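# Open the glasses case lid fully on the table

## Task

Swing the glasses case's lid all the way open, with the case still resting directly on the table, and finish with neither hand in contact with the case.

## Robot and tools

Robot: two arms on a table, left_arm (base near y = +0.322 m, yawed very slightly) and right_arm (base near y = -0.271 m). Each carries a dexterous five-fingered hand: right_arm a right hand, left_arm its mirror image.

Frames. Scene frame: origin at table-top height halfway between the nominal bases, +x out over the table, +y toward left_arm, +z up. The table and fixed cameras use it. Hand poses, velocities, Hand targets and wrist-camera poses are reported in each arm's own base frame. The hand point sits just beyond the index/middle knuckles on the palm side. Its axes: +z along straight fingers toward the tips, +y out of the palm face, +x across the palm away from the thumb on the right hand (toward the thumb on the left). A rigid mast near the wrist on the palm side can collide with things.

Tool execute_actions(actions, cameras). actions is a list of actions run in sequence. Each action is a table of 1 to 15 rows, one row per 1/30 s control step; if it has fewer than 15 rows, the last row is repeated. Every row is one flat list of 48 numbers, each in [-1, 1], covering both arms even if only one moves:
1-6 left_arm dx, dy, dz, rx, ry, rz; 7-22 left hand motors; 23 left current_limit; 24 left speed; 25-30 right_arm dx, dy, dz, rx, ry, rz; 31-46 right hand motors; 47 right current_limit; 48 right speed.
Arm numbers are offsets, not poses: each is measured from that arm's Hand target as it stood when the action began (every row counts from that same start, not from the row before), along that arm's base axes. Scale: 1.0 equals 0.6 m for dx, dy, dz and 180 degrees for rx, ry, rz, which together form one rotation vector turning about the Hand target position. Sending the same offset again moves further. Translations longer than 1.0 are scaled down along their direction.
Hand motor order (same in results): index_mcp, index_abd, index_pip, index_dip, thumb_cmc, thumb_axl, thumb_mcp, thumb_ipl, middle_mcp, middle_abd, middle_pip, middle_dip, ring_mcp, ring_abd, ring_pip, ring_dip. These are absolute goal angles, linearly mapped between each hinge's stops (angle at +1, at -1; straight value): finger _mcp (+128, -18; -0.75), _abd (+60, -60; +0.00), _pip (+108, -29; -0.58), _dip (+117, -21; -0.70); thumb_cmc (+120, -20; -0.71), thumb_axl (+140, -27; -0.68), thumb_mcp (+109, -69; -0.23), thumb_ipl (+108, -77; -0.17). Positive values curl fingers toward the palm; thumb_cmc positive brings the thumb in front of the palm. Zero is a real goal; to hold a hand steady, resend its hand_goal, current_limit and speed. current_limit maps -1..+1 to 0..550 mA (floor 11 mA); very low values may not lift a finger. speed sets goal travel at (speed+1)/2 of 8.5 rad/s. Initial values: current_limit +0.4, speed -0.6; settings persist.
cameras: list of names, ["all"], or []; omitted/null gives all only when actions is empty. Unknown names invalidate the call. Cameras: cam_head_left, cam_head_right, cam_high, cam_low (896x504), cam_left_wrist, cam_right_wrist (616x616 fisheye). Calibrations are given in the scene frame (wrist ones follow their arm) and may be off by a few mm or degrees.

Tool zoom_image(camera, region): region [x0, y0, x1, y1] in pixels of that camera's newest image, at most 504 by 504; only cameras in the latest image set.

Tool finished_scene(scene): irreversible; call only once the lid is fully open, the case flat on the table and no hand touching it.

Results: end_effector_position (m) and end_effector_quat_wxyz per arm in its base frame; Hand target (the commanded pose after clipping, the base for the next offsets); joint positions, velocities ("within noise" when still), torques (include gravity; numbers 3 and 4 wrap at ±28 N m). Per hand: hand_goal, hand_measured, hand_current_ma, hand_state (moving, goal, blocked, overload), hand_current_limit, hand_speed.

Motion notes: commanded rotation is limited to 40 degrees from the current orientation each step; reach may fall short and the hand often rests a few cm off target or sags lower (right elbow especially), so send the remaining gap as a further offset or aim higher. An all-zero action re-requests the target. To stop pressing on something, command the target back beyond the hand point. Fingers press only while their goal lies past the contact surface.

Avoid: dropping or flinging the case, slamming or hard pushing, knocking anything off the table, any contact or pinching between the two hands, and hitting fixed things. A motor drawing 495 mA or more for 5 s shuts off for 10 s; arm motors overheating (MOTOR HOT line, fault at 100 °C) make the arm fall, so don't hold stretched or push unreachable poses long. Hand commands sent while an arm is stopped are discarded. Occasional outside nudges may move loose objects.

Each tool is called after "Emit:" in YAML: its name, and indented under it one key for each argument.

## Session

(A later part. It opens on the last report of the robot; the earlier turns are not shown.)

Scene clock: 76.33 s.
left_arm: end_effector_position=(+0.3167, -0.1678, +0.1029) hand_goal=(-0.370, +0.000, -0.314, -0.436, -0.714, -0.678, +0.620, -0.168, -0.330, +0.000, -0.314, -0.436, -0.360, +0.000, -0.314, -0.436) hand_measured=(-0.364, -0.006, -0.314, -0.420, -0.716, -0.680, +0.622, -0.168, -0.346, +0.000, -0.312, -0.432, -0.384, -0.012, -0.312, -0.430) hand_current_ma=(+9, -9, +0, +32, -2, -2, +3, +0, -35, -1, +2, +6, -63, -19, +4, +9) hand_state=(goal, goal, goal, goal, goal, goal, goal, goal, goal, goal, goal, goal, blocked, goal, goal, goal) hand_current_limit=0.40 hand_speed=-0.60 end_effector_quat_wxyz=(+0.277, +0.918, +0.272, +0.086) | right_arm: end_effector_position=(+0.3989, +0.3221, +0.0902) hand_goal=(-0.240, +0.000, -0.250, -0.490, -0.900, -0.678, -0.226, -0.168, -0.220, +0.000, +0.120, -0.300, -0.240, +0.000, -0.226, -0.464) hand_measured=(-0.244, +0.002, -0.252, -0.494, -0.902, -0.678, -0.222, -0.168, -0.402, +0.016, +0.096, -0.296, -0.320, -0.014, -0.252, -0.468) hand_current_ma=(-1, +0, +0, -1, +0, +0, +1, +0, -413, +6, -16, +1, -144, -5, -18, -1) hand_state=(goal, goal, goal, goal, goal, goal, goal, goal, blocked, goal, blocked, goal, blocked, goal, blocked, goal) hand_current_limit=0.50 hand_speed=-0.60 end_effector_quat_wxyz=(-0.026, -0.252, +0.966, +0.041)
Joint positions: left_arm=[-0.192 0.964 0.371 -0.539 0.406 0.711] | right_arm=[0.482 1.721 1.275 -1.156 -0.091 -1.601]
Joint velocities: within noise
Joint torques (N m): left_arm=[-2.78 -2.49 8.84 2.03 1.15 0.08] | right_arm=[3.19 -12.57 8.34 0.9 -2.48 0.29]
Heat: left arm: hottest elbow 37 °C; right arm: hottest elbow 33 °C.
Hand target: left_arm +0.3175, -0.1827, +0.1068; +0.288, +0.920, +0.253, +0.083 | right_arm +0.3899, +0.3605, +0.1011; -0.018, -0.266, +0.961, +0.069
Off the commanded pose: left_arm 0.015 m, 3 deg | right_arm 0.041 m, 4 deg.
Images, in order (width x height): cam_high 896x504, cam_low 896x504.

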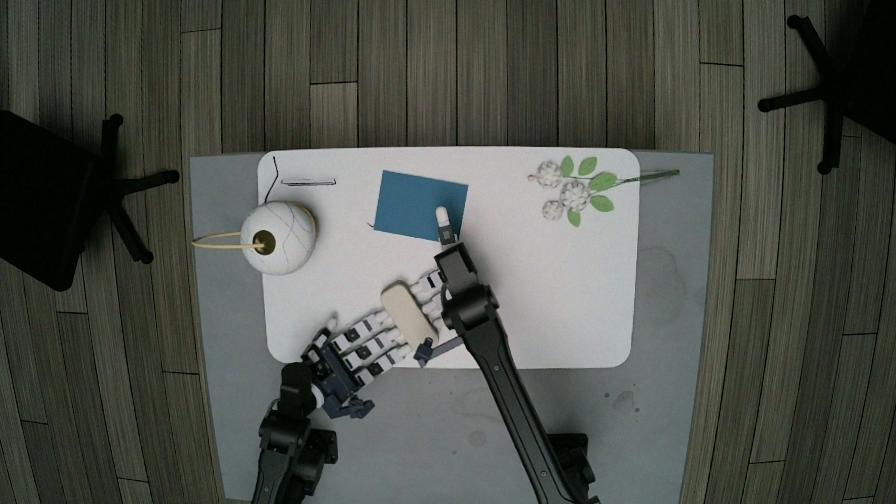

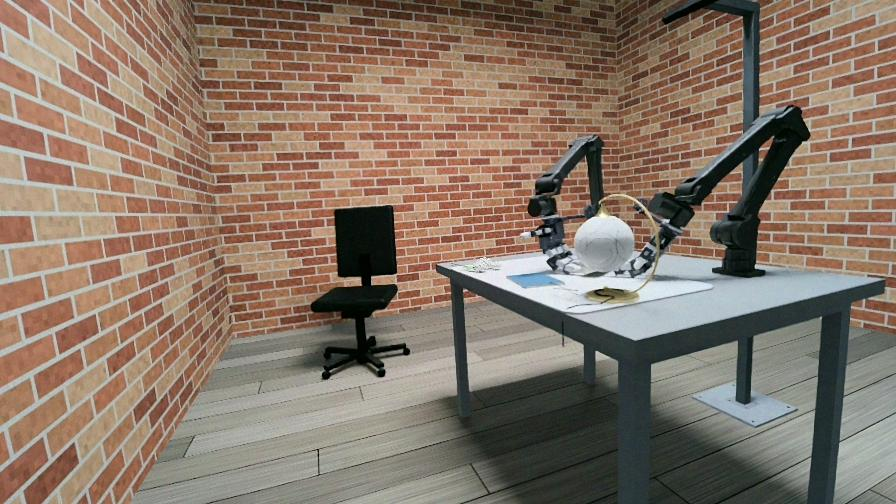

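Emit:
execute_actions:
  actions:
    - [[0,0,0,0,0,0,-0.42,0,-0.314,-0.435,-0.714,-0.678,0.62,-0.168,-0.4,0,-0.314,-0.435,-0.42,0,-0.314,-0.435,0.4,-0.6,0.001,-0.003,0.004,0,0,0,-0.3,0,-0.25,-0.49,-0.9,-0.678,-0.226,-0.168,-0.42,0,0.05,-0.342,-0.3,0,-0.226,-0.464,0.4,-0.6]]
    - [[0,0,0,0,0,0,-0.5,0,-0.314,-0.435,-0.714,-0.678,0.62,-0.168,-0.5,0,-0.314,-0.435,-0.5,0,-0.314,-0.435,0.4,-0.6,0.003,-0.008,0.004,0,0,0,-0.4,0,-0.25,-0.49,-0.9,-0.678,-0.226,-0.168,-0.6,0,0.0,-0.342,-0.4,0,-0.226,-0.464,0.4,-0.6]]
    - [[0,0,0,0,0,0,-0.58,0,-0.314,-0.435,-0.714,-0.678,0.62,-0.168,-0.58,0,-0.314,-0.435,-0.58,0,-0.314,-0.435,0.4,-0.6,0.004,-0.01,0.004,0,0,0,-0.5,0,-0.25,-0.49,-0.9,-0.678,-0.226,-0.168,-0.7,0,0.0,-0.342,-0.5,0,-0.226,-0.464,0.4,-0.6]]
  cameras: ["all"]

Emit:
zoom_image:
  camera: "cam_low"
  region: [530, 240, 620, 290]

Emit:
zoom_image:
  camera: "cam_left_wrist"
  region: [190, 110, 370, 290]

Emit:
zoom_image:
  camera: "cam_right_wrist"
  region: [250, 90, 430, 270]

Scene clock: 79.23 s.
left_arm: end_effector_position=(+0.3196, -0.1727, +0.1106) hand_goal=(-0.580, +0.000, -0.314, -0.436, -0.714, -0.678, +0.620, -0.168, -0.580, +0.000, -0.314, -0.436, -0.580, +0.000, -0.314, -0.436) hand_measured=(-0.544, -0.010, -0.302, -0.436, -0.716, -0.680, +0.622, -0.168, -0.542, +0.000, -0.306, -0.434, -0.550, -0.010, -0.290, -0.420) hand_current_ma=(+104, -15, +24, +0, -2, -2, +3, +0, +108, +0, +14, +3, +83, -15, +55, +36) hand_state=(blocked, goal, goal, goal, goal, goal, goal, goal, blocked, goal, goal, goal, blocked, goal, blocked, goal) hand_current_limit=0.40 hand_speed=-0.60 end_effector_quat_wxyz=(+0.290, +0.915, +0.265, +0.091) | right_arm: end_effector_position=(+0.3937, +0.3325, +0.1063) hand_goal=(-0.500, +0.000, -0.250, -0.490, -0.900, -0.678, -0.226, -0.168, -0.700, +0.000, +0.000, -0.342, -0.500, +0.000, -0.226, -0.464) hand_measured=(-0.480, +0.006, -0.238, -0.480, -0.902, -0.678, -0.222, -0.168, -0.650, +0.002, +0.012, -0.340, -0.516, +0.004, -0.232, -0.456) hand_current_ma=(+13, +1, +4, +3, +0, +0, +1, +0, +61, +0, +4, +0, -9, +0, -2, +2) hand_state=(blocked, goal, goal, goal, goal, goal, goal, goal, blocked, goal, goal, goal, goal, goal, goal, goal) hand_current_limit=0.40 hand_speed=-0.60 end_effector_quat_wxyz=(-0.020, -0.259, +0.963, +0.067)
Joint positions: left_arm=[-0.198 0.963 0.376 -0.52 0.424 0.709] | right_arm=[0.489 1.7 1.277 -1.157 -0.139 -1.607]
Joint torques (N m): left_arm=[-2.55 -1.38 8.51 1.29 0.29 -0.01] | right_arm=[0.32 -11.58 8.85 0.23 -0.45 0.1]
Heat: left arm: hottest elbow 37 °C; right arm: hottest elbow 34 °C.
Hand target: left_arm +0.3176, -0.1827, +0.1069; +0.288, +0.920, +0.253, +0.083 | right_arm +0.3948, +0.3478, +0.1085; -0.018, -0.266, +0.961, +0.069
Off the commanded pose: left_arm 0.011 m, 2 deg | right_arm 0.015 m, 1 deg.
camera_calibration:
cam_left_wrist: T_world_to_cam=[[-0.935191, 0.0483918, -0.350822, 0.307346], [-0.0734677, 0.942559, 0.325859, 0.0988428], [0.346439, 0.330515, -0.877918, 0.164183], [0, 0, 0, 1]] pos_world=[0.237809, -0.162303, 0.219754]
cam_right_wrist: T_world_to_cam=[[0.398768, 0.914789, 0.0643761, -0.433331], [0.67962, -0.341927, 0.649001, -0.273453], [0.615711, -0.21505, -0.758059, 0.027804], [0, 0, 0, 1]] pos_world=[0.341523, 0.308885, 0.226444]

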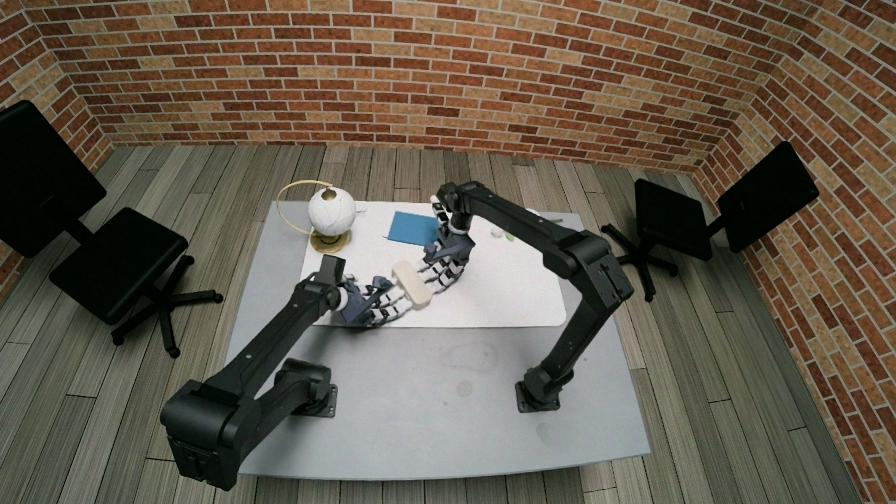

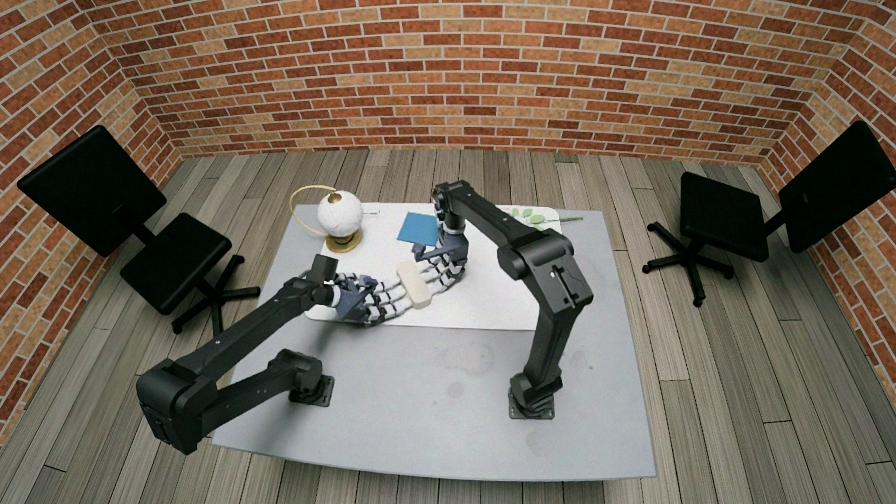

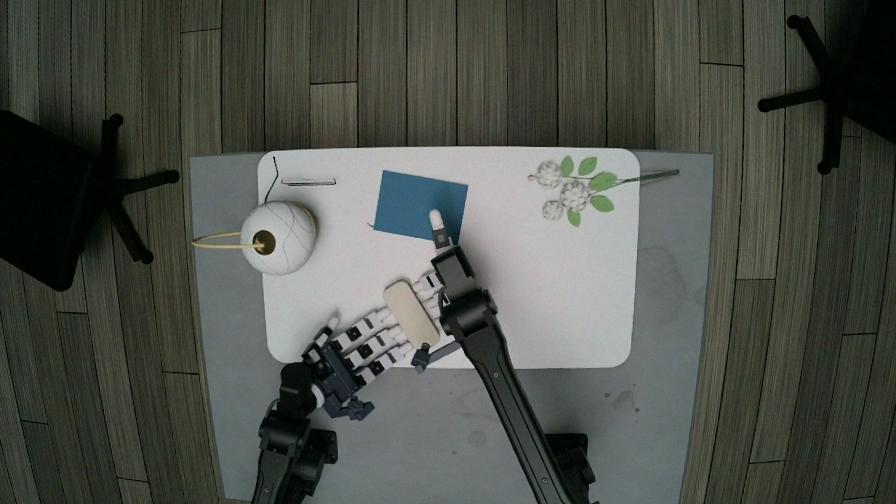

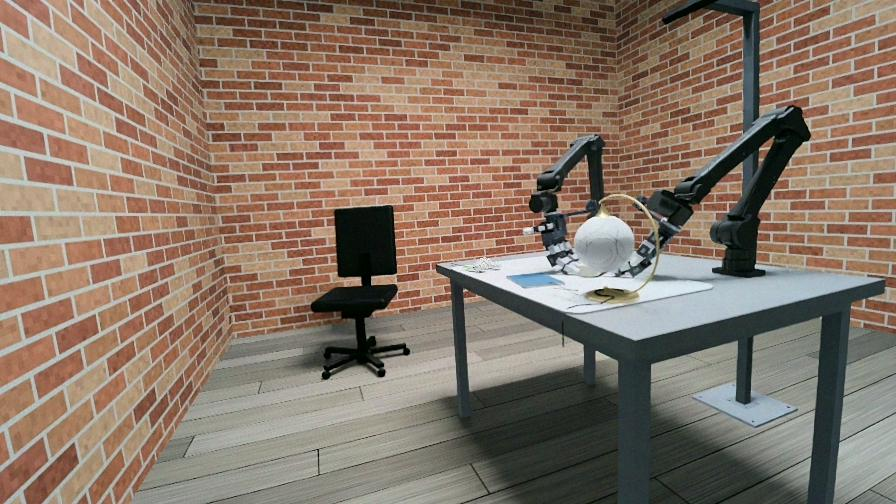

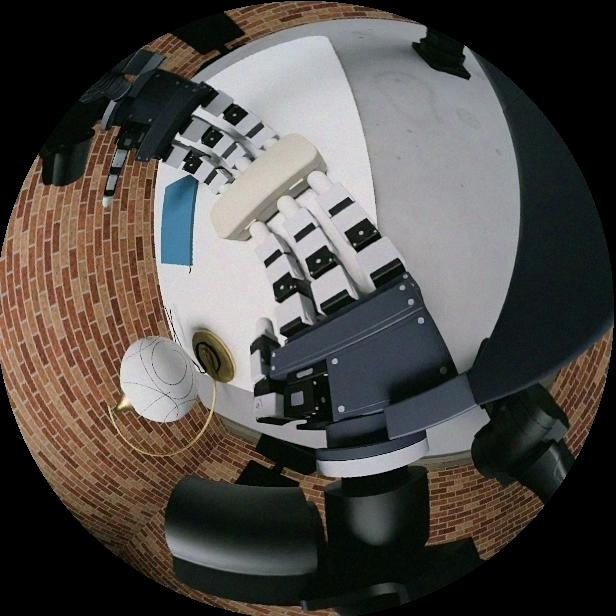

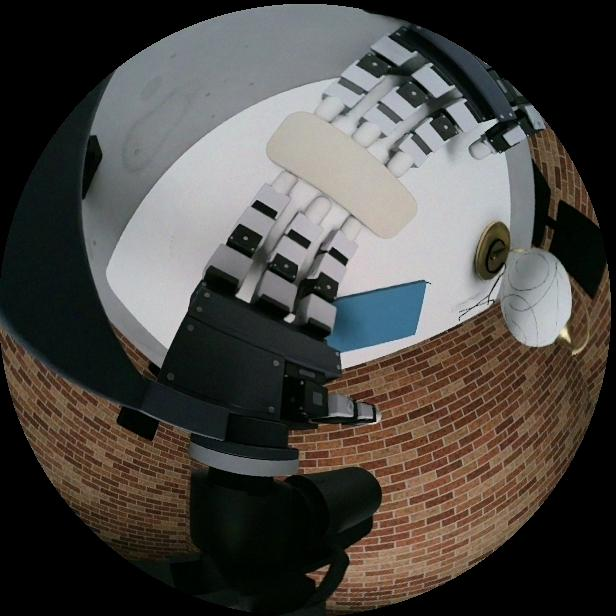

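Scaled by 5.600.

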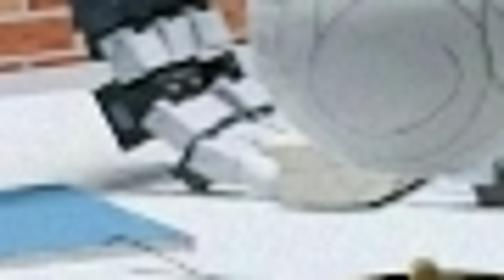

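Scaled by 2.800 from the camera's 616x616 image, which has a finer 880x880 frame.

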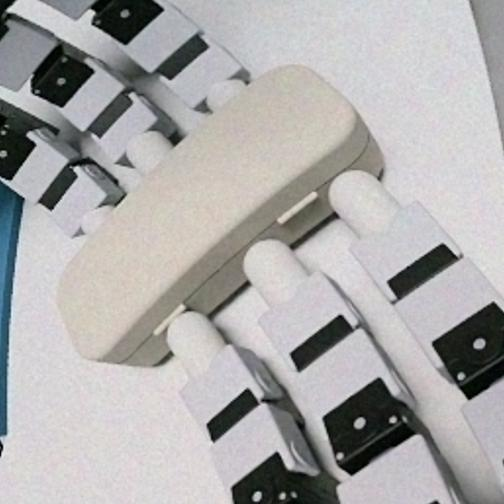

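Scaled by 2.800 from the camera's 616x616 image, which has a finer 880x880 frame.

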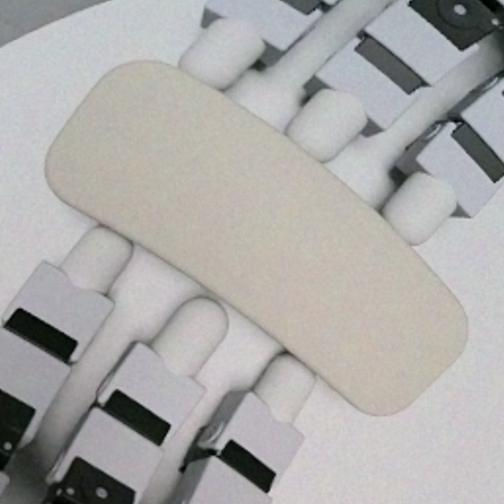

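Emit:
execute_actions:
  actions:
    - [[0,0,0.018,0,0,0,-0.575,0,-0.314,-0.435,-0.714,-0.678,0.62,-0.168,-0.575,0,-0.314,-0.435,-0.575,0,-0.314,-0.435,0.4,-0.6,0,0,0.0,0,0,0,-0.5,0,-0.25,-0.49,-0.9,-0.678,-0.226,-0.168,-0.74,0,0.0,-0.342,-0.5,0,-0.226,-0.464,0.4,-0.6]]
    - [[0.008,-0.013,0.0,0,0,0,-0.575,0,-0.314,-0.435,-0.714,-0.678,0.62,-0.168,-0.575,0,-0.314,-0.435,-0.575,0,-0.314,-0.435,0.4,-0.6,-0.017,0.0286,0.009,0,0,0,-0.46,0,-0.226,-0.464,-0.9,-0.678,-0.226,-0.168,-0.74,0,0.0,-0.342,-0.46,0,-0.226,-0.464,0.4,-0.6]]
  cameras: ["cam_low","cam_left_wrist","cam_right_wrist"]

Emit:
zoom_image:
  camera: "cam_low"
  region: [530, 240, 620, 290]

Emit:
zoom_image:
  camera: "cam_left_wrist"
  region: [190, 110, 370, 290]

Emit:
zoom_image:
  camera: "cam_right_wrist"
  region: [250, 90, 430, 270]

Scene clock: 81.10 s.
left_arm: end_effector_position=(+0.3208, -0.1761, +0.1147) hand_goal=(-0.576, +0.000, -0.314, -0.436, -0.714, -0.678, +0.620, -0.168, -0.576, +0.000, -0.314, -0.436, -0.576, +0.000, -0.314, -0.436) hand_measured=(-0.568, -0.014, -0.302, -0.436, -0.716, -0.680, +0.622, -0.168, -0.564, +0.000, -0.306, -0.434, -0.566, -0.010, -0.296, -0.422) hand_current_ma=(+16, -25, +24, +1, -2, -2, +3, +0, +26, +0, +14, +3, +17, -13, +40, +26) hand_state=(goal, goal, goal, goal, goal, goal, goal, goal, goal, goal, goal, goal, goal, goal, goal, goal) hand_current_limit=0.40 hand_speed=-0.60 end_effector_quat_wxyz=(+0.285, +0.916, +0.265, +0.093) | right_arm: end_effector_position=(+0.3923, +0.3347, +0.1069) hand_goal=(-0.460, +0.000, -0.226, -0.464, -0.900, -0.678, -0.226, -0.168, -0.740, +0.000, +0.000, -0.342, -0.460, +0.000, -0.226, -0.464) hand_measured=(-0.482, +0.006, -0.236, -0.470, -0.902, -0.678, -0.222, -0.168, -0.686, -0.002, +0.020, -0.340, -0.514, +0.004, -0.234, -0.458) hand_current_ma=(-14, +1, -3, -2, +0, +0, +1, +0, +70, +0, +10, +0, -70, +1, -2, +1) hand_state=(blocked, goal, goal, goal, goal, goal, goal, goal, blocked, goal, goal, goal, blocked, goal, goal, goal) hand_current_limit=0.40 hand_speed=-0.60 end_effector_quat_wxyz=(-0.017, -0.261, +0.963, +0.057)
Joint positions: left_arm=[-0.219 0.954 0.388 -0.535 0.403 0.691] | right_arm=[0.501 1.697 1.28 -1.161 -0.119 -1.6]
Joint torques (N m): left_arm=[-3.31 -1.2 10.07 0.83 0.61 -0.03] | right_arm=[2.84 -12.04 8.88 0.12 -1.27 0.46]
Heat: left arm: hottest elbow 37 °C; right arm: hottest elbow 34 °C.
Hand target: left_arm +0.3224, -0.1905, +0.1177; +0.288, +0.920, +0.253, +0.083 | right_arm +0.3844, +0.3651, +0.1138; -0.018, -0.266, +0.961, +0.069
Off the commanded pose: left_arm 0.015 m, 2 deg | right_arm 0.032 m, 2 deg.
camera_calibration:
cam_left_wrist: T_world_to_cam=[[-0.934948, 0.0498691, -0.351264, 0.310275], [-0.0761526, 0.938788, 0.335973, 0.0998163], [0.346517, 0.340867, -0.87392, 0.169927], [0, 0, 0, 1]] pos_world=[0.238809, -0.167102, 0.223955]
cam_right_wrist: T_world_to_cam=[[0.394046, 0.917539, 0.0533918, -0.432735], [0.673961, -0.32796, 0.661981, -0.276079], [0.624904, -0.224867, -0.747616, 0.0282206], [0, 0, 0, 1]] pos_world=[0.338948, 0.312854, 0.226962]
Images, in order (width x height): cam_low 896x504, cam_left_wrist 616x616, cam_right_wrist 616x616.

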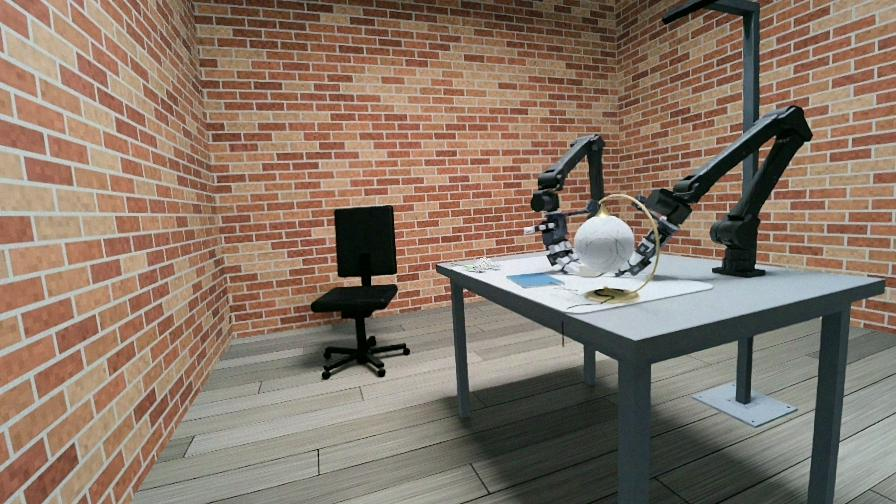

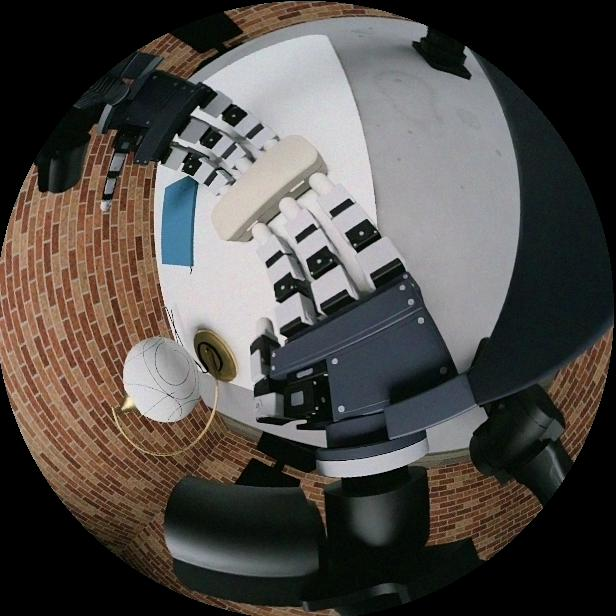

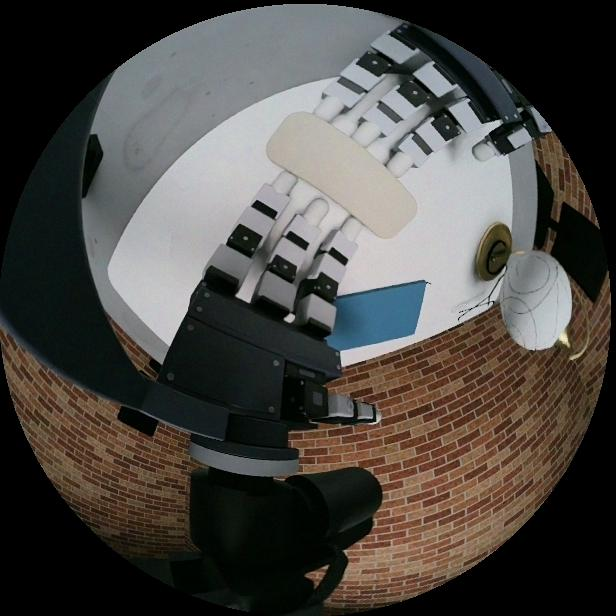

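Scaled by 5.600.

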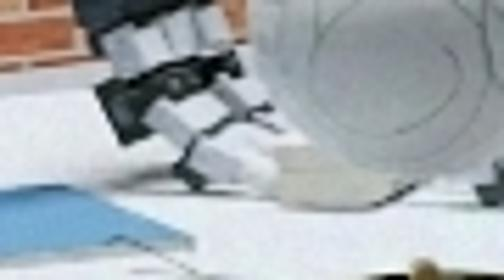

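Scaled by 2.800 from the camera's 616x616 image, which has a finer 880x880 frame.

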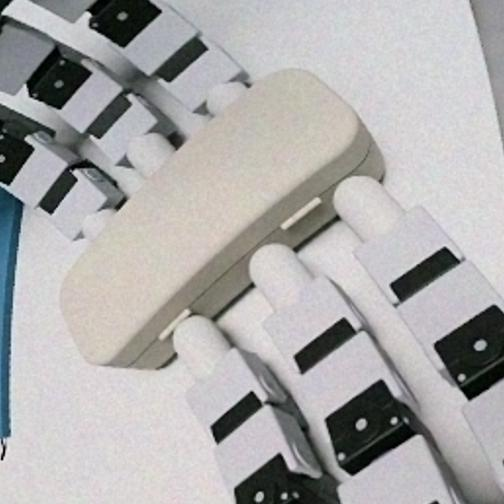

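Scaled by 2.800 from the camera's 616x616 image, which has a finer 880x880 frame.

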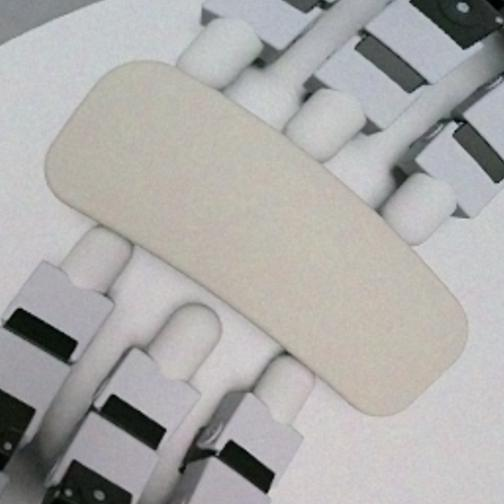

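Emit:
execute_actions:
  actions:
    - [[0.008,-0.013,0.0,0,0,0,-0.575,0,-0.314,-0.435,-0.714,-0.678,0.62,-0.168,-0.575,0,-0.314,-0.435,-0.575,0,-0.314,-0.435,0.5,-0.6,-0.008,0.0143,0,0,0,0,-0.36,0,-0.226,-0.464,-0.9,-0.678,-0.226,-0.168,-0.70,0,0.0,-0.342,-0.36,0,-0.226,-0.464,0.5,-0.6]]
    - [[0.004,-0.007,0.0,0,0,0,-0.575,0,-0.314,-0.435,-0.714,-0.678,0.62,-0.168,-0.575,0,-0.314,-0.435,-0.575,0,-0.314,-0.435,0.5,-0.6,-0.008,0.0143,0,0,0,0,-0.26,0,-0.226,-0.464,-0.9,-0.678,-0.226,-0.168,-0.7,0,0.0,-0.342,-0.26,0,-0.226,-0.464,0.5,-0.6]]
  cameras: ["cam_low","cam_left_wrist","cam_right_wrist"]

Emit:
zoom_image:
  camera: "cam_low"
  region: [530, 240, 620, 290]

Emit:
zoom_image:
  camera: "cam_left_wrist"
  region: [190, 110, 370, 290]

Emit:
zoom_image:
  camera: "cam_right_wrist"
  region: [250, 90, 430, 270]

Scene clock: 82.60 s.
left_arm: end_effector_position=(+0.3232, -0.1814, +0.1149) hand_goal=(-0.576, +0.000, -0.314, -0.436, -0.714, -0.678, +0.620, -0.168, -0.576, +0.000, -0.314, -0.436, -0.576, +0.000, -0.314, -0.436) hand_measured=(-0.574, -0.012, -0.304, -0.436, -0.716, -0.680, +0.622, -0.168, -0.572, +0.000, -0.304, -0.428, -0.576, -0.008, -0.294, -0.422) hand_current_ma=(+2, -20, +18, +1, -2, -2, +3, +0, +6, +0, +16, +12, +0, -13, +45, +28) hand_state=(goal, goal, goal, goal, goal, goal, goal, goal, goal, goal, goal, goal, goal, goal, blocked, goal) hand_current_limit=0.50 hand_speed=-0.60 end_effector_quat_wxyz=(+0.280, +0.917, +0.270, +0.092) | right_arm: end_effector_position=(+0.3955, +0.3310, +0.1046) hand_goal=(-0.260, +0.000, -0.226, -0.464, -0.900, -0.678, -0.226, -0.168, -0.700, +0.000, +0.000, -0.342, -0.260, +0.000, -0.226, -0.464) hand_measured=(-0.408, +0.006, -0.264, -0.486, -0.902, -0.678, -0.222, -0.168, -0.668, -0.002, +0.020, -0.340, -0.486, +0.004, -0.238, -0.452) hand_current_ma=(-412, +1, -36, -14, +0, +0, +1, +0, +30, +0, +10, +0, -413, +0, -5, +5) hand_state=(blocked, goal, blocked, blocked, goal, goal, goal, goal, blocked, goal, goal, goal, blocked, goal, goal, goal) hand_current_limit=0.50 hand_speed=-0.60 end_effector_quat_wxyz=(-0.015, -0.251, +0.967, +0.042)
Joint positions: left_arm=[-0.248 0.963 0.4 -0.535 0.38 0.657] | right_arm=[0.502 1.695 1.28 -1.164 -0.088 -1.577]
Joint torques (N m): left_arm=[-4.37 -0.32 10.18 2.09 0.82 -0.1] | right_arm=[5.71 -11.99 8.7 0.38 -2.52 0.64]
Heat: left arm: hottest elbow 37 °C; right arm: hottest elbow 34 °C.
Hand target: left_arm +0.3295, -0.2025, +0.1177; +0.288, +0.920, +0.253, +0.083 | right_arm +0.3750, +0.3821, +0.1137; -0.018, -0.266, +0.961, +0.069
Off the commanded pose: left_arm 0.022 m, 2 deg | right_arm 0.056 m, 4 deg.
camera_calibration:
cam_left_wrist: T_world_to_cam=[[-0.938322, 0.0445953, -0.342873, 0.312035], [-0.0816842, 0.934987, 0.345148, 0.104948], [0.335974, 0.351868, -0.873676, 0.176364], [0, 0, 0, 1]] pos_world=[0.242109, -0.174097, 0.224851]
cam_right_wrist: T_world_to_cam=[[0.412764, 0.910295, 0.0314517, -0.433095], [0.659363, -0.322448, 0.679167, -0.275676], [0.628384, -0.259598, -0.73331, 0.0322121], [0, 0, 0, 1]] pos_world=[0.340295, 0.313715, 0.224473]
Images, in order (width x height): cam_low 896x504, cam_left_wrist 616x616, cam_right_wrist 616x616.

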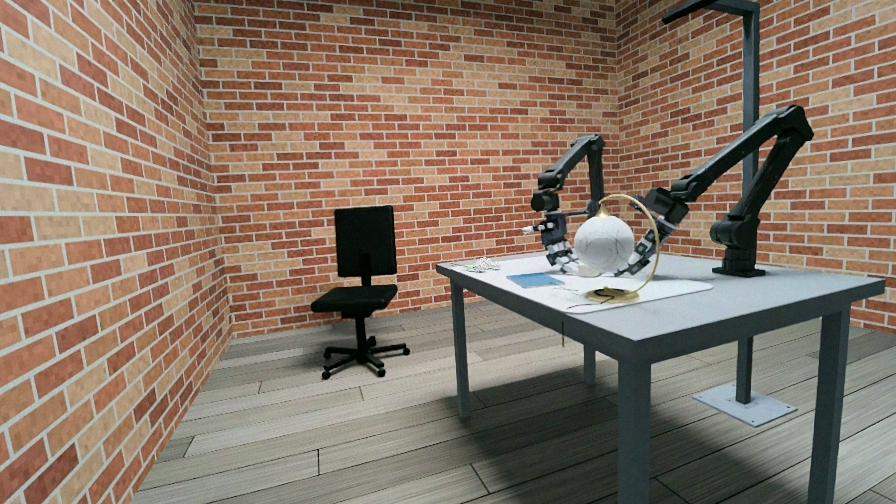

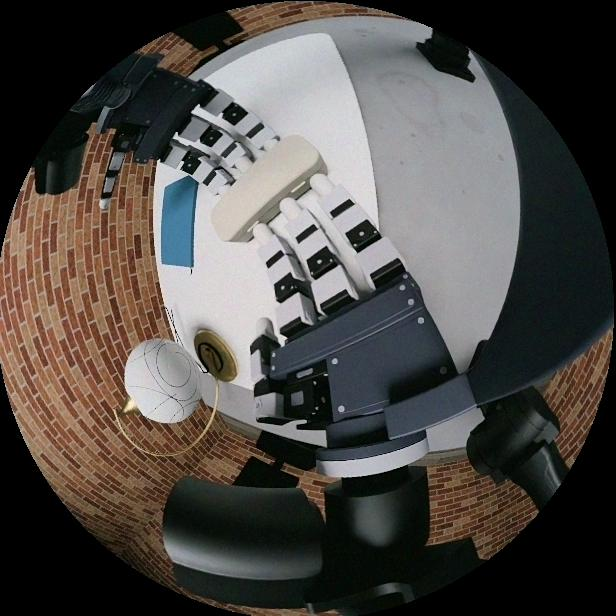

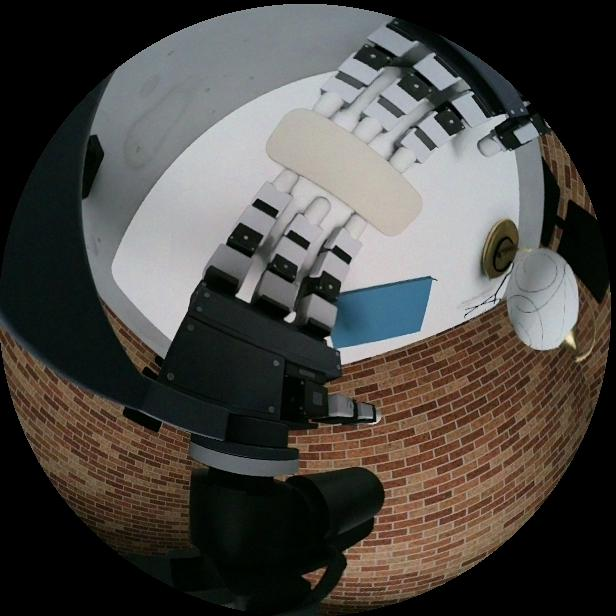

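Scaled by 5.600.

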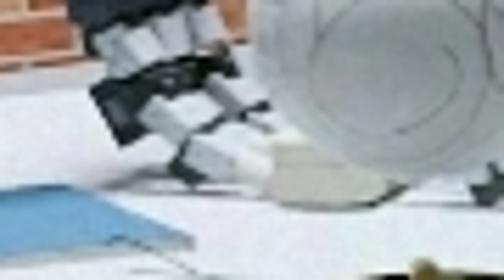

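Scaled by 2.800 from the camera's 616x616 image, which has a finer 880x880 frame.

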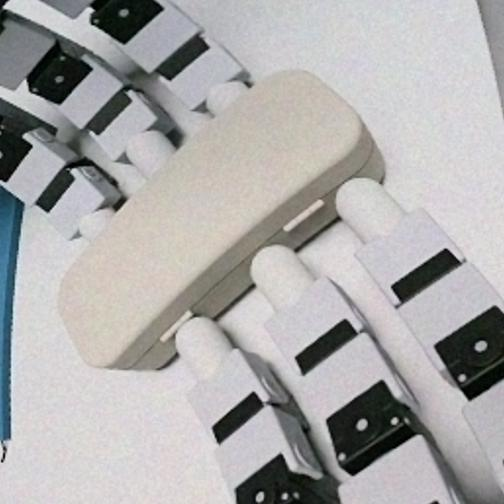

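Scaled by 2.800 from the camera's 616x616 image, which has a finer 880x880 frame.

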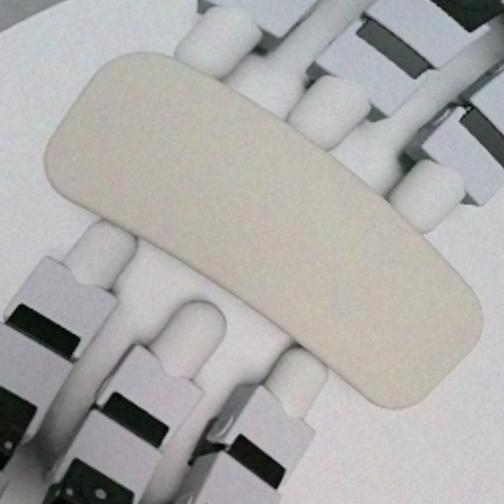

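Emit:
execute_actions:
  actions:
    - [[0.0,0.0,0.0,0,0,0,-0.575,0,-0.314,-0.435,-0.714,-0.678,0.62,-0.168,-0.575,0,-0.314,-0.435,-0.575,0,-0.314,-0.435,0.5,-0.6,0,0,0,0,0,0,-0.22,0,-0.226,-0.464,-0.9,-0.678,-0.226,-0.168,-0.62,0,-0.08,-0.304,-0.3,0,-0.226,-0.464,0.5,-0.6]]
    - [[0.004,-0.007,0.0,0,0,0,-0.575,0,-0.314,-0.435,-0.714,-0.678,0.62,-0.168,-0.575,0,-0.314,-0.435,-0.575,0,-0.314,-0.435,0.5,-0.6,-0.006,0.01,0,0,0,0,-0.22,0,-0.226,-0.464,-0.9,-0.678,-0.226,-0.168,-0.4,0,-0.08,-0.304,-0.3,0,-0.226,-0.464,0.5,-0.6]]
    - [[0.004,-0.007,0.0,0,0,0,-0.575,0,-0.314,-0.435,-0.714,-0.678,0.62,-0.168,-0.575,0,-0.314,-0.435,-0.575,0,-0.314,-0.435,0.5,-0.6,-0.006,0.01,0,0,0,0,-0.2,0,-0.226,-0.464,-0.9,-0.678,-0.226,-0.168,-0.25,0,-0.08,-0.304,-0.28,0,-0.226,-0.464,0.5,-0.6]]
  cameras: ["cam_low","cam_left_wrist","cam_right_wrist"]

Emit:
zoom_image:
  camera: "cam_low"
  region: [530, 240, 620, 290]

Emit:
zoom_image:
  camera: "cam_left_wrist"
  region: [190, 110, 370, 290]

Emit:
zoom_image:
  camera: "cam_right_wrist"
  region: [250, 90, 430, 270]

Scene clock: 84.80 s.
left_arm: end_effector_position=(+0.3260, -0.1844, +0.1150) hand_goal=(-0.576, +0.000, -0.314, -0.436, -0.714, -0.678, +0.620, -0.168, -0.576, +0.000, -0.314, -0.436, -0.576, +0.000, -0.314, -0.436) hand_measured=(-0.574, -0.010, -0.306, -0.436, -0.716, -0.680, +0.622, -0.168, -0.576, +0.000, -0.304, -0.428, -0.582, -0.008, -0.296, -0.426) hand_current_ma=(+2, -15, +14, +0, -2, -2, +3, +0, +0, +0, +19, +15, -10, -13, +40, +19) hand_state=(goal, goal, goal, goal, goal, goal, goal, goal, goal, goal, goal, goal, goal, goal, goal, goal) hand_current_limit=0.50 hand_speed=-0.60 end_effector_quat_wxyz=(+0.276, +0.916, +0.277, +0.089) | right_arm: end_effector_position=(+0.3999, +0.3270, +0.1018) hand_goal=(-0.200, +0.000, -0.226, -0.464, -0.900, -0.678, -0.226, -0.168, -0.250, +0.000, -0.080, -0.304, -0.280, +0.000, -0.226, -0.464) hand_measured=(-0.336, +0.002, -0.264, -0.486, -0.902, -0.678, -0.222, -0.168, -0.476, +0.000, -0.106, -0.314, -0.450, +0.000, -0.236, -0.450) hand_current_ma=(-371, +0, -36, -14, +0, +0, +1, +0, -412, +0, -18, -3, -412, +0, -4, +6) hand_state=(blocked, goal, blocked, blocked, goal, goal, goal, goal, blocked, goal, blocked, goal, blocked, goal, goal, goal) hand_current_limit=0.50 hand_speed=-0.60 end_effector_quat_wxyz=(-0.011, -0.239, +0.971, +0.027)
Joint positions: left_arm=[-0.268 0.972 0.409 -0.535 0.364 0.626] | right_arm=[0.503 1.694 1.28 -1.165 -0.057 -1.551]
Joint torques (N m): left_arm=[-3.96 1.08 10.32 2.86 0.98 -0.03] | right_arm=[7.82 -12.16 8.46 0.38 -3.78 0.58]
Heat: left arm: hottest elbow 37 °C; right arm: hottest elbow 34 °C.
Hand target: left_arm +0.3343, -0.2109, +0.1177; +0.288, +0.920, +0.253, +0.083 | right_arm +0.3677, +0.3942, +0.1139; -0.018, -0.266, +0.961, +0.069
Off the commanded pose: left_arm 0.028 m, 3 deg | right_arm 0.075 m, 6 deg.
camera_calibration:
cam_left_wrist: T_world_to_cam=[[-0.942195, 0.0329871, -0.333436, 0.312983], [-0.0909319, 0.932621, 0.349213, 0.110058], [0.322489, 0.359346, -0.875712, 0.182616], [0, 0, 0, 1]] pos_world=[0.246008, -0.178589, 0.225845]
cam_right_wrist: T_world_to_cam=[[0.435002, 0.900358, 0.0113863, -0.434838], [0.642085, -0.319035, 0.697097, -0.27405], [0.631269, -0.295927, -0.716886, 0.0354388], [0, 0, 0, 1]] pos_world=[0.342747, 0.314565, 0.221396]
Images, in order (width x height): cam_low 896x504, cam_left_wrist 616x616, cam_right_wrist 616x616.

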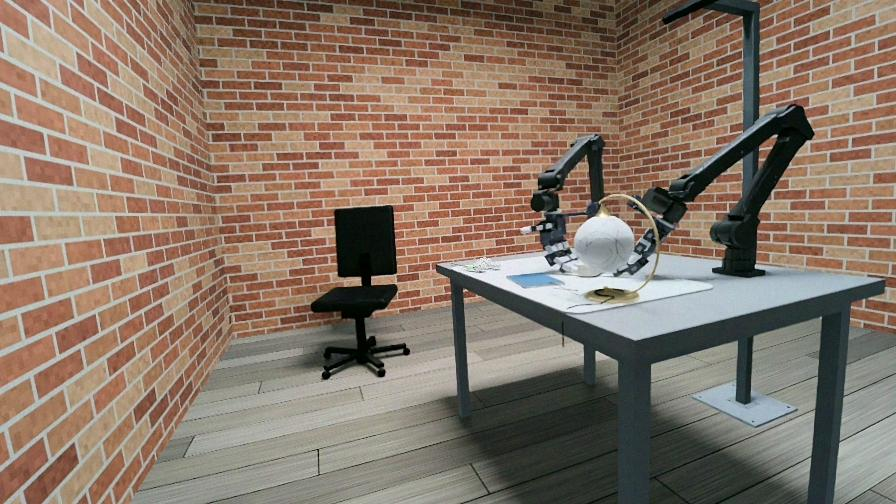

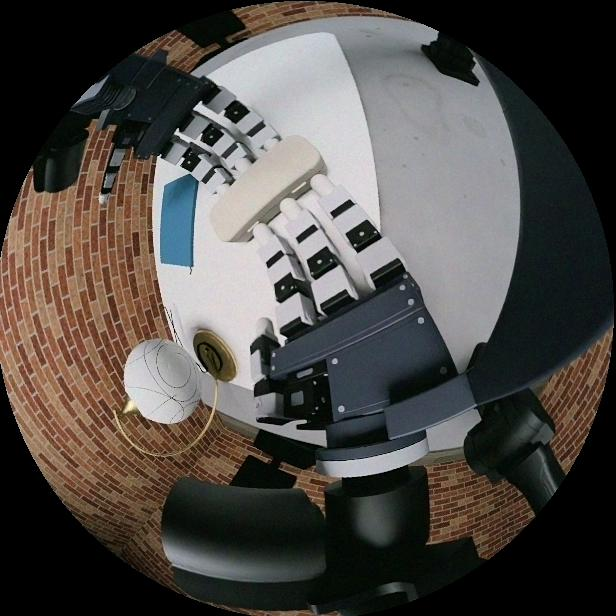

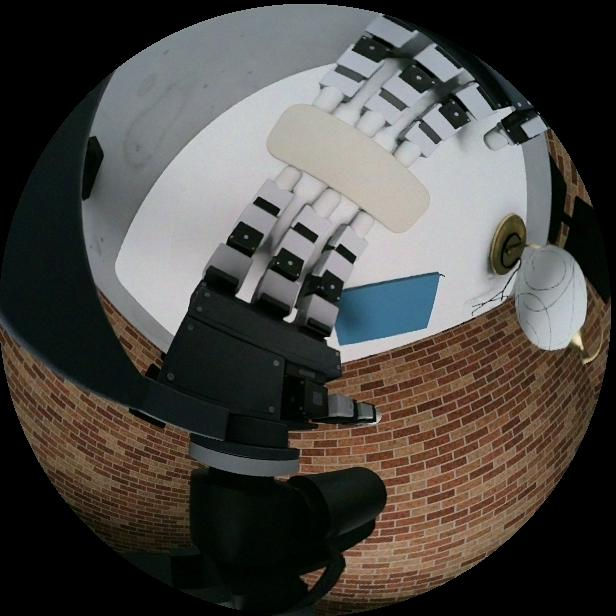

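Scaled by 5.600.

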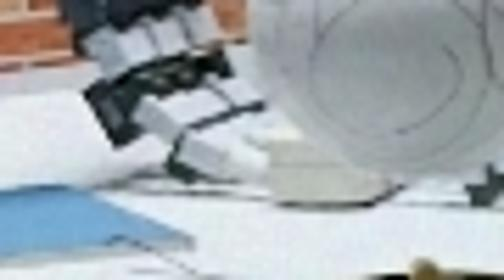

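Scaled by 2.800 from the camera's 616x616 image, which has a finer 880x880 frame.

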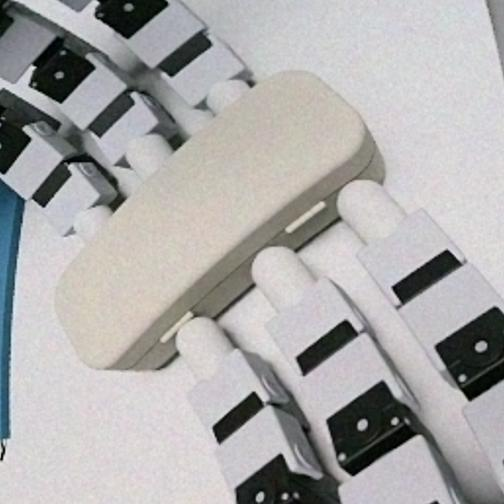

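Scaled by 2.800 from the camera's 616x616 image, which has a finer 880x880 frame.

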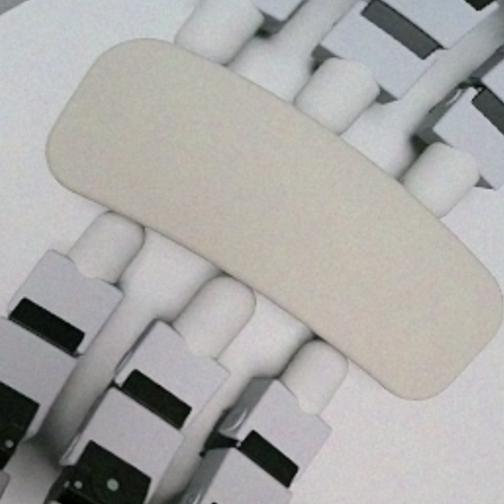

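Emit:
execute_actions:
  actions:
    - [[0.0,0.0,0.0,0,0,0,-0.575,0,-0.314,-0.435,-0.714,-0.678,0.62,-0.168,-0.575,0,-0.314,-0.435,-0.575,0,-0.314,-0.435,0.5,-0.6,0,0,0,0,0,0,-0.18,0,-0.226,-0.464,-0.9,-0.678,-0.226,-0.168,-0.25,0,0.0,-0.304,-0.28,0,-0.226,-0.464,0.5,-0.6]]
    - [[0.0,0.0,0.0,0,0,0,-0.575,0,-0.314,-0.435,-0.714,-0.678,0.62,-0.168,-0.575,0,-0.314,-0.435,-0.575,0,-0.314,-0.435,0.5,-0.6,0.0,0.0,0,0,0,0,-0.18,0,-0.226,-0.464,-0.9,-0.678,-0.226,-0.168,-0.25,0,0.06,-0.27,-0.28,0,-0.226,-0.464,0.5,-0.6]]
  cameras: ["cam_low","cam_left_wrist","cam_right_wrist"]

Emit:
zoom_image:
  camera: "cam_low"
  region: [530, 240, 620, 290]

Emit:
zoom_image:
  camera: "cam_left_wrist"
  region: [190, 110, 370, 290]

Emit:
zoom_image:
  camera: "cam_right_wrist"
  region: [250, 90, 430, 270]

Scene clock: 86.27 s.
left_arm: end_effector_position=(+0.3260, -0.1845, +0.1150) hand_goal=(-0.576, +0.000, -0.314, -0.436, -0.714, -0.678, +0.620, -0.168, -0.576, +0.000, -0.314, -0.436, -0.576, +0.000, -0.314, -0.436) hand_measured=(-0.574, -0.010, -0.306, -0.434, -0.716, -0.680, +0.622, -0.168, -0.578, +0.000, -0.304, -0.428, -0.582, -0.008, -0.300, -0.432) hand_current_ma=(+2, -15, +14, +2, -2, -2, +3, +0, -2, +0, +19, +15, -11, -13, +28, +6) hand_state=(goal, goal, goal, goal, goal, goal, goal, goal, goal, goal, goal, goal, goal, goal, goal, goal) hand_current_limit=0.50 hand_speed=-0.60 end_effector_quat_wxyz=(+0.276, +0.916, +0.278, +0.089) | right_arm: end_effector_position=(+0.4009, +0.3261, +0.1012) hand_goal=(-0.180, +0.000, -0.226, -0.464, -0.900, -0.678, -0.226, -0.168, -0.250, +0.000, +0.060, -0.270, -0.280, +0.000, -0.226, -0.464) hand_measured=(-0.316, +0.002, -0.264, -0.486, -0.902, -0.678, -0.222, -0.168, -0.476, -0.002, -0.038, -0.320, -0.438, +0.000, -0.236, -0.450) hand_current_ma=(-367, +0, -36, -14, +0, +0, +1, +0, -413, +0, -182, -56, -412, +0, -4, +7) hand_state=(blocked, goal, blocked, blocked, goal, goal, goal, goal, blocked, goal, blocked, blocked, blocked, goal, goal, goal) hand_current_limit=0.50 hand_speed=-0.60 end_effector_quat_wxyz=(-0.010, -0.237, +0.971, +0.023)
Joint positions: left_arm=[-0.268 0.972 0.409 -0.535 0.364 0.626] | right_arm=[0.503 1.694 1.28 -1.165 -0.05 -1.547]
Joint torques (N m): left_arm=[-5.6 0.91 10.51 2.61 1.02 -0.01] | right_arm=[7.77 -12.22 8.49 0.38 -4.04 0.53]
Heat: left arm: hottest elbow 37 °C; right arm: hottest elbow 34 °C.
Hand target: left_arm +0.3343, -0.2109, +0.1177; +0.288, +0.920, +0.253, +0.083 | right_arm +0.3677, +0.3942, +0.1138; -0.018, -0.266, +0.961, +0.069
Off the commanded pose: left_arm 0.028 m, 3 deg | right_arm 0.077 m, 6 deg.
camera_calibration:
cam_left_wrist: T_world_to_cam=[[-0.942316, 0.0325955, -0.333135, 0.312878], [-0.0911265, 0.932674, 0.349021, 0.110252], [0.322082, 0.359245, -0.875903, 0.182777], [0, 0, 0, 1]] pos_world=[0.246008, -0.178689, 0.225845]
cam_right_wrist: T_world_to_cam=[[0.439063, 0.898428, 0.00720195, -0.434977], [0.638403, -0.317609, 0.701118, -0.273874], [0.632191, -0.303237, -0.713009, 0.0356962], [0, 0, 0, 1]] pos_world=[0.343258, 0.314635, 0.220602]
Images, in order (width x height): cam_low 896x504, cam_left_wrist 616x616, cam_right_wrist 616x616.

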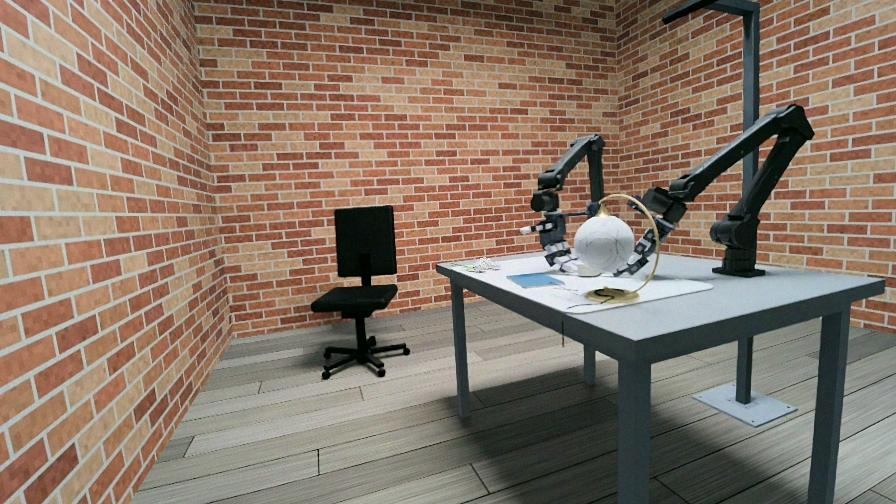

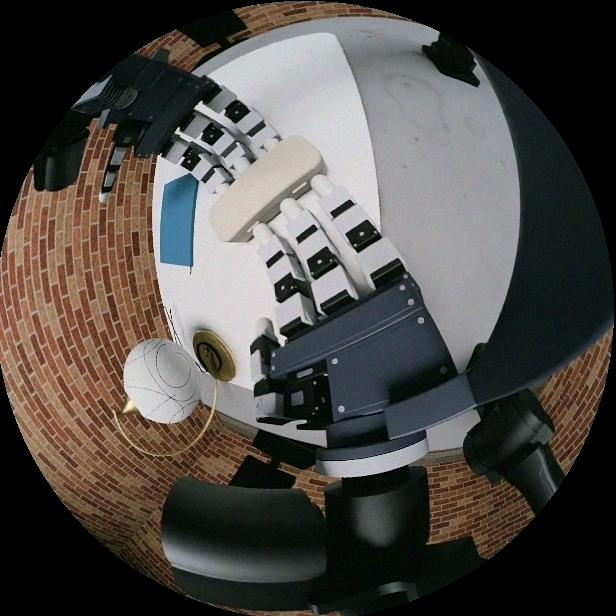

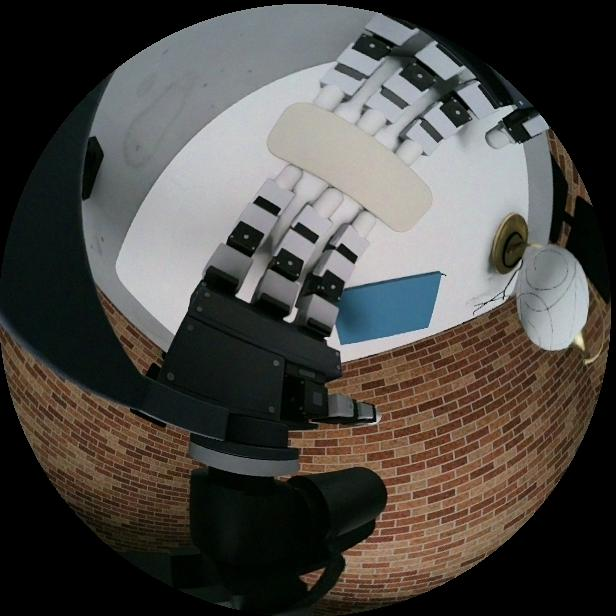

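Scaled by 5.600.

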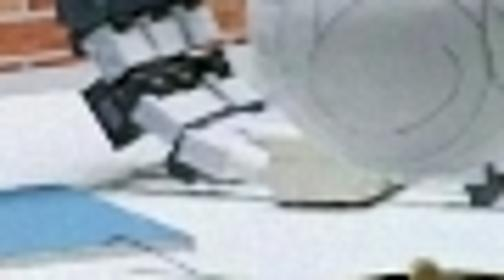

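Scaled by 2.800 from the camera's 616x616 image, which has a finer 880x880 frame.

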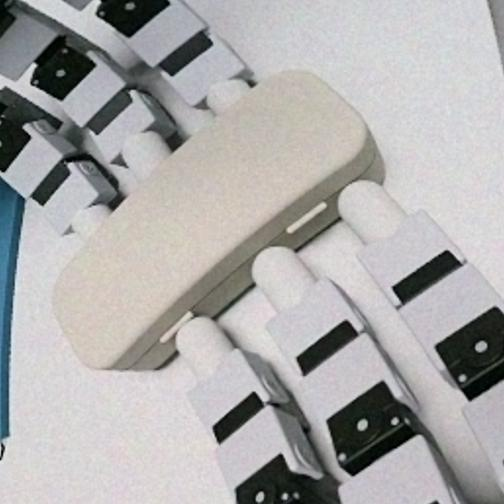

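Scaled by 2.800 from the camera's 616x616 image, which has a finer 880x880 frame.

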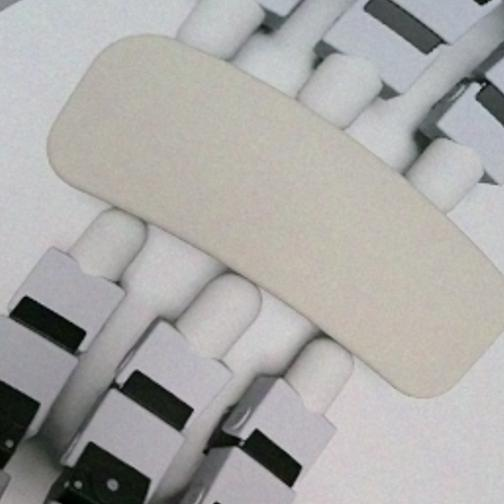

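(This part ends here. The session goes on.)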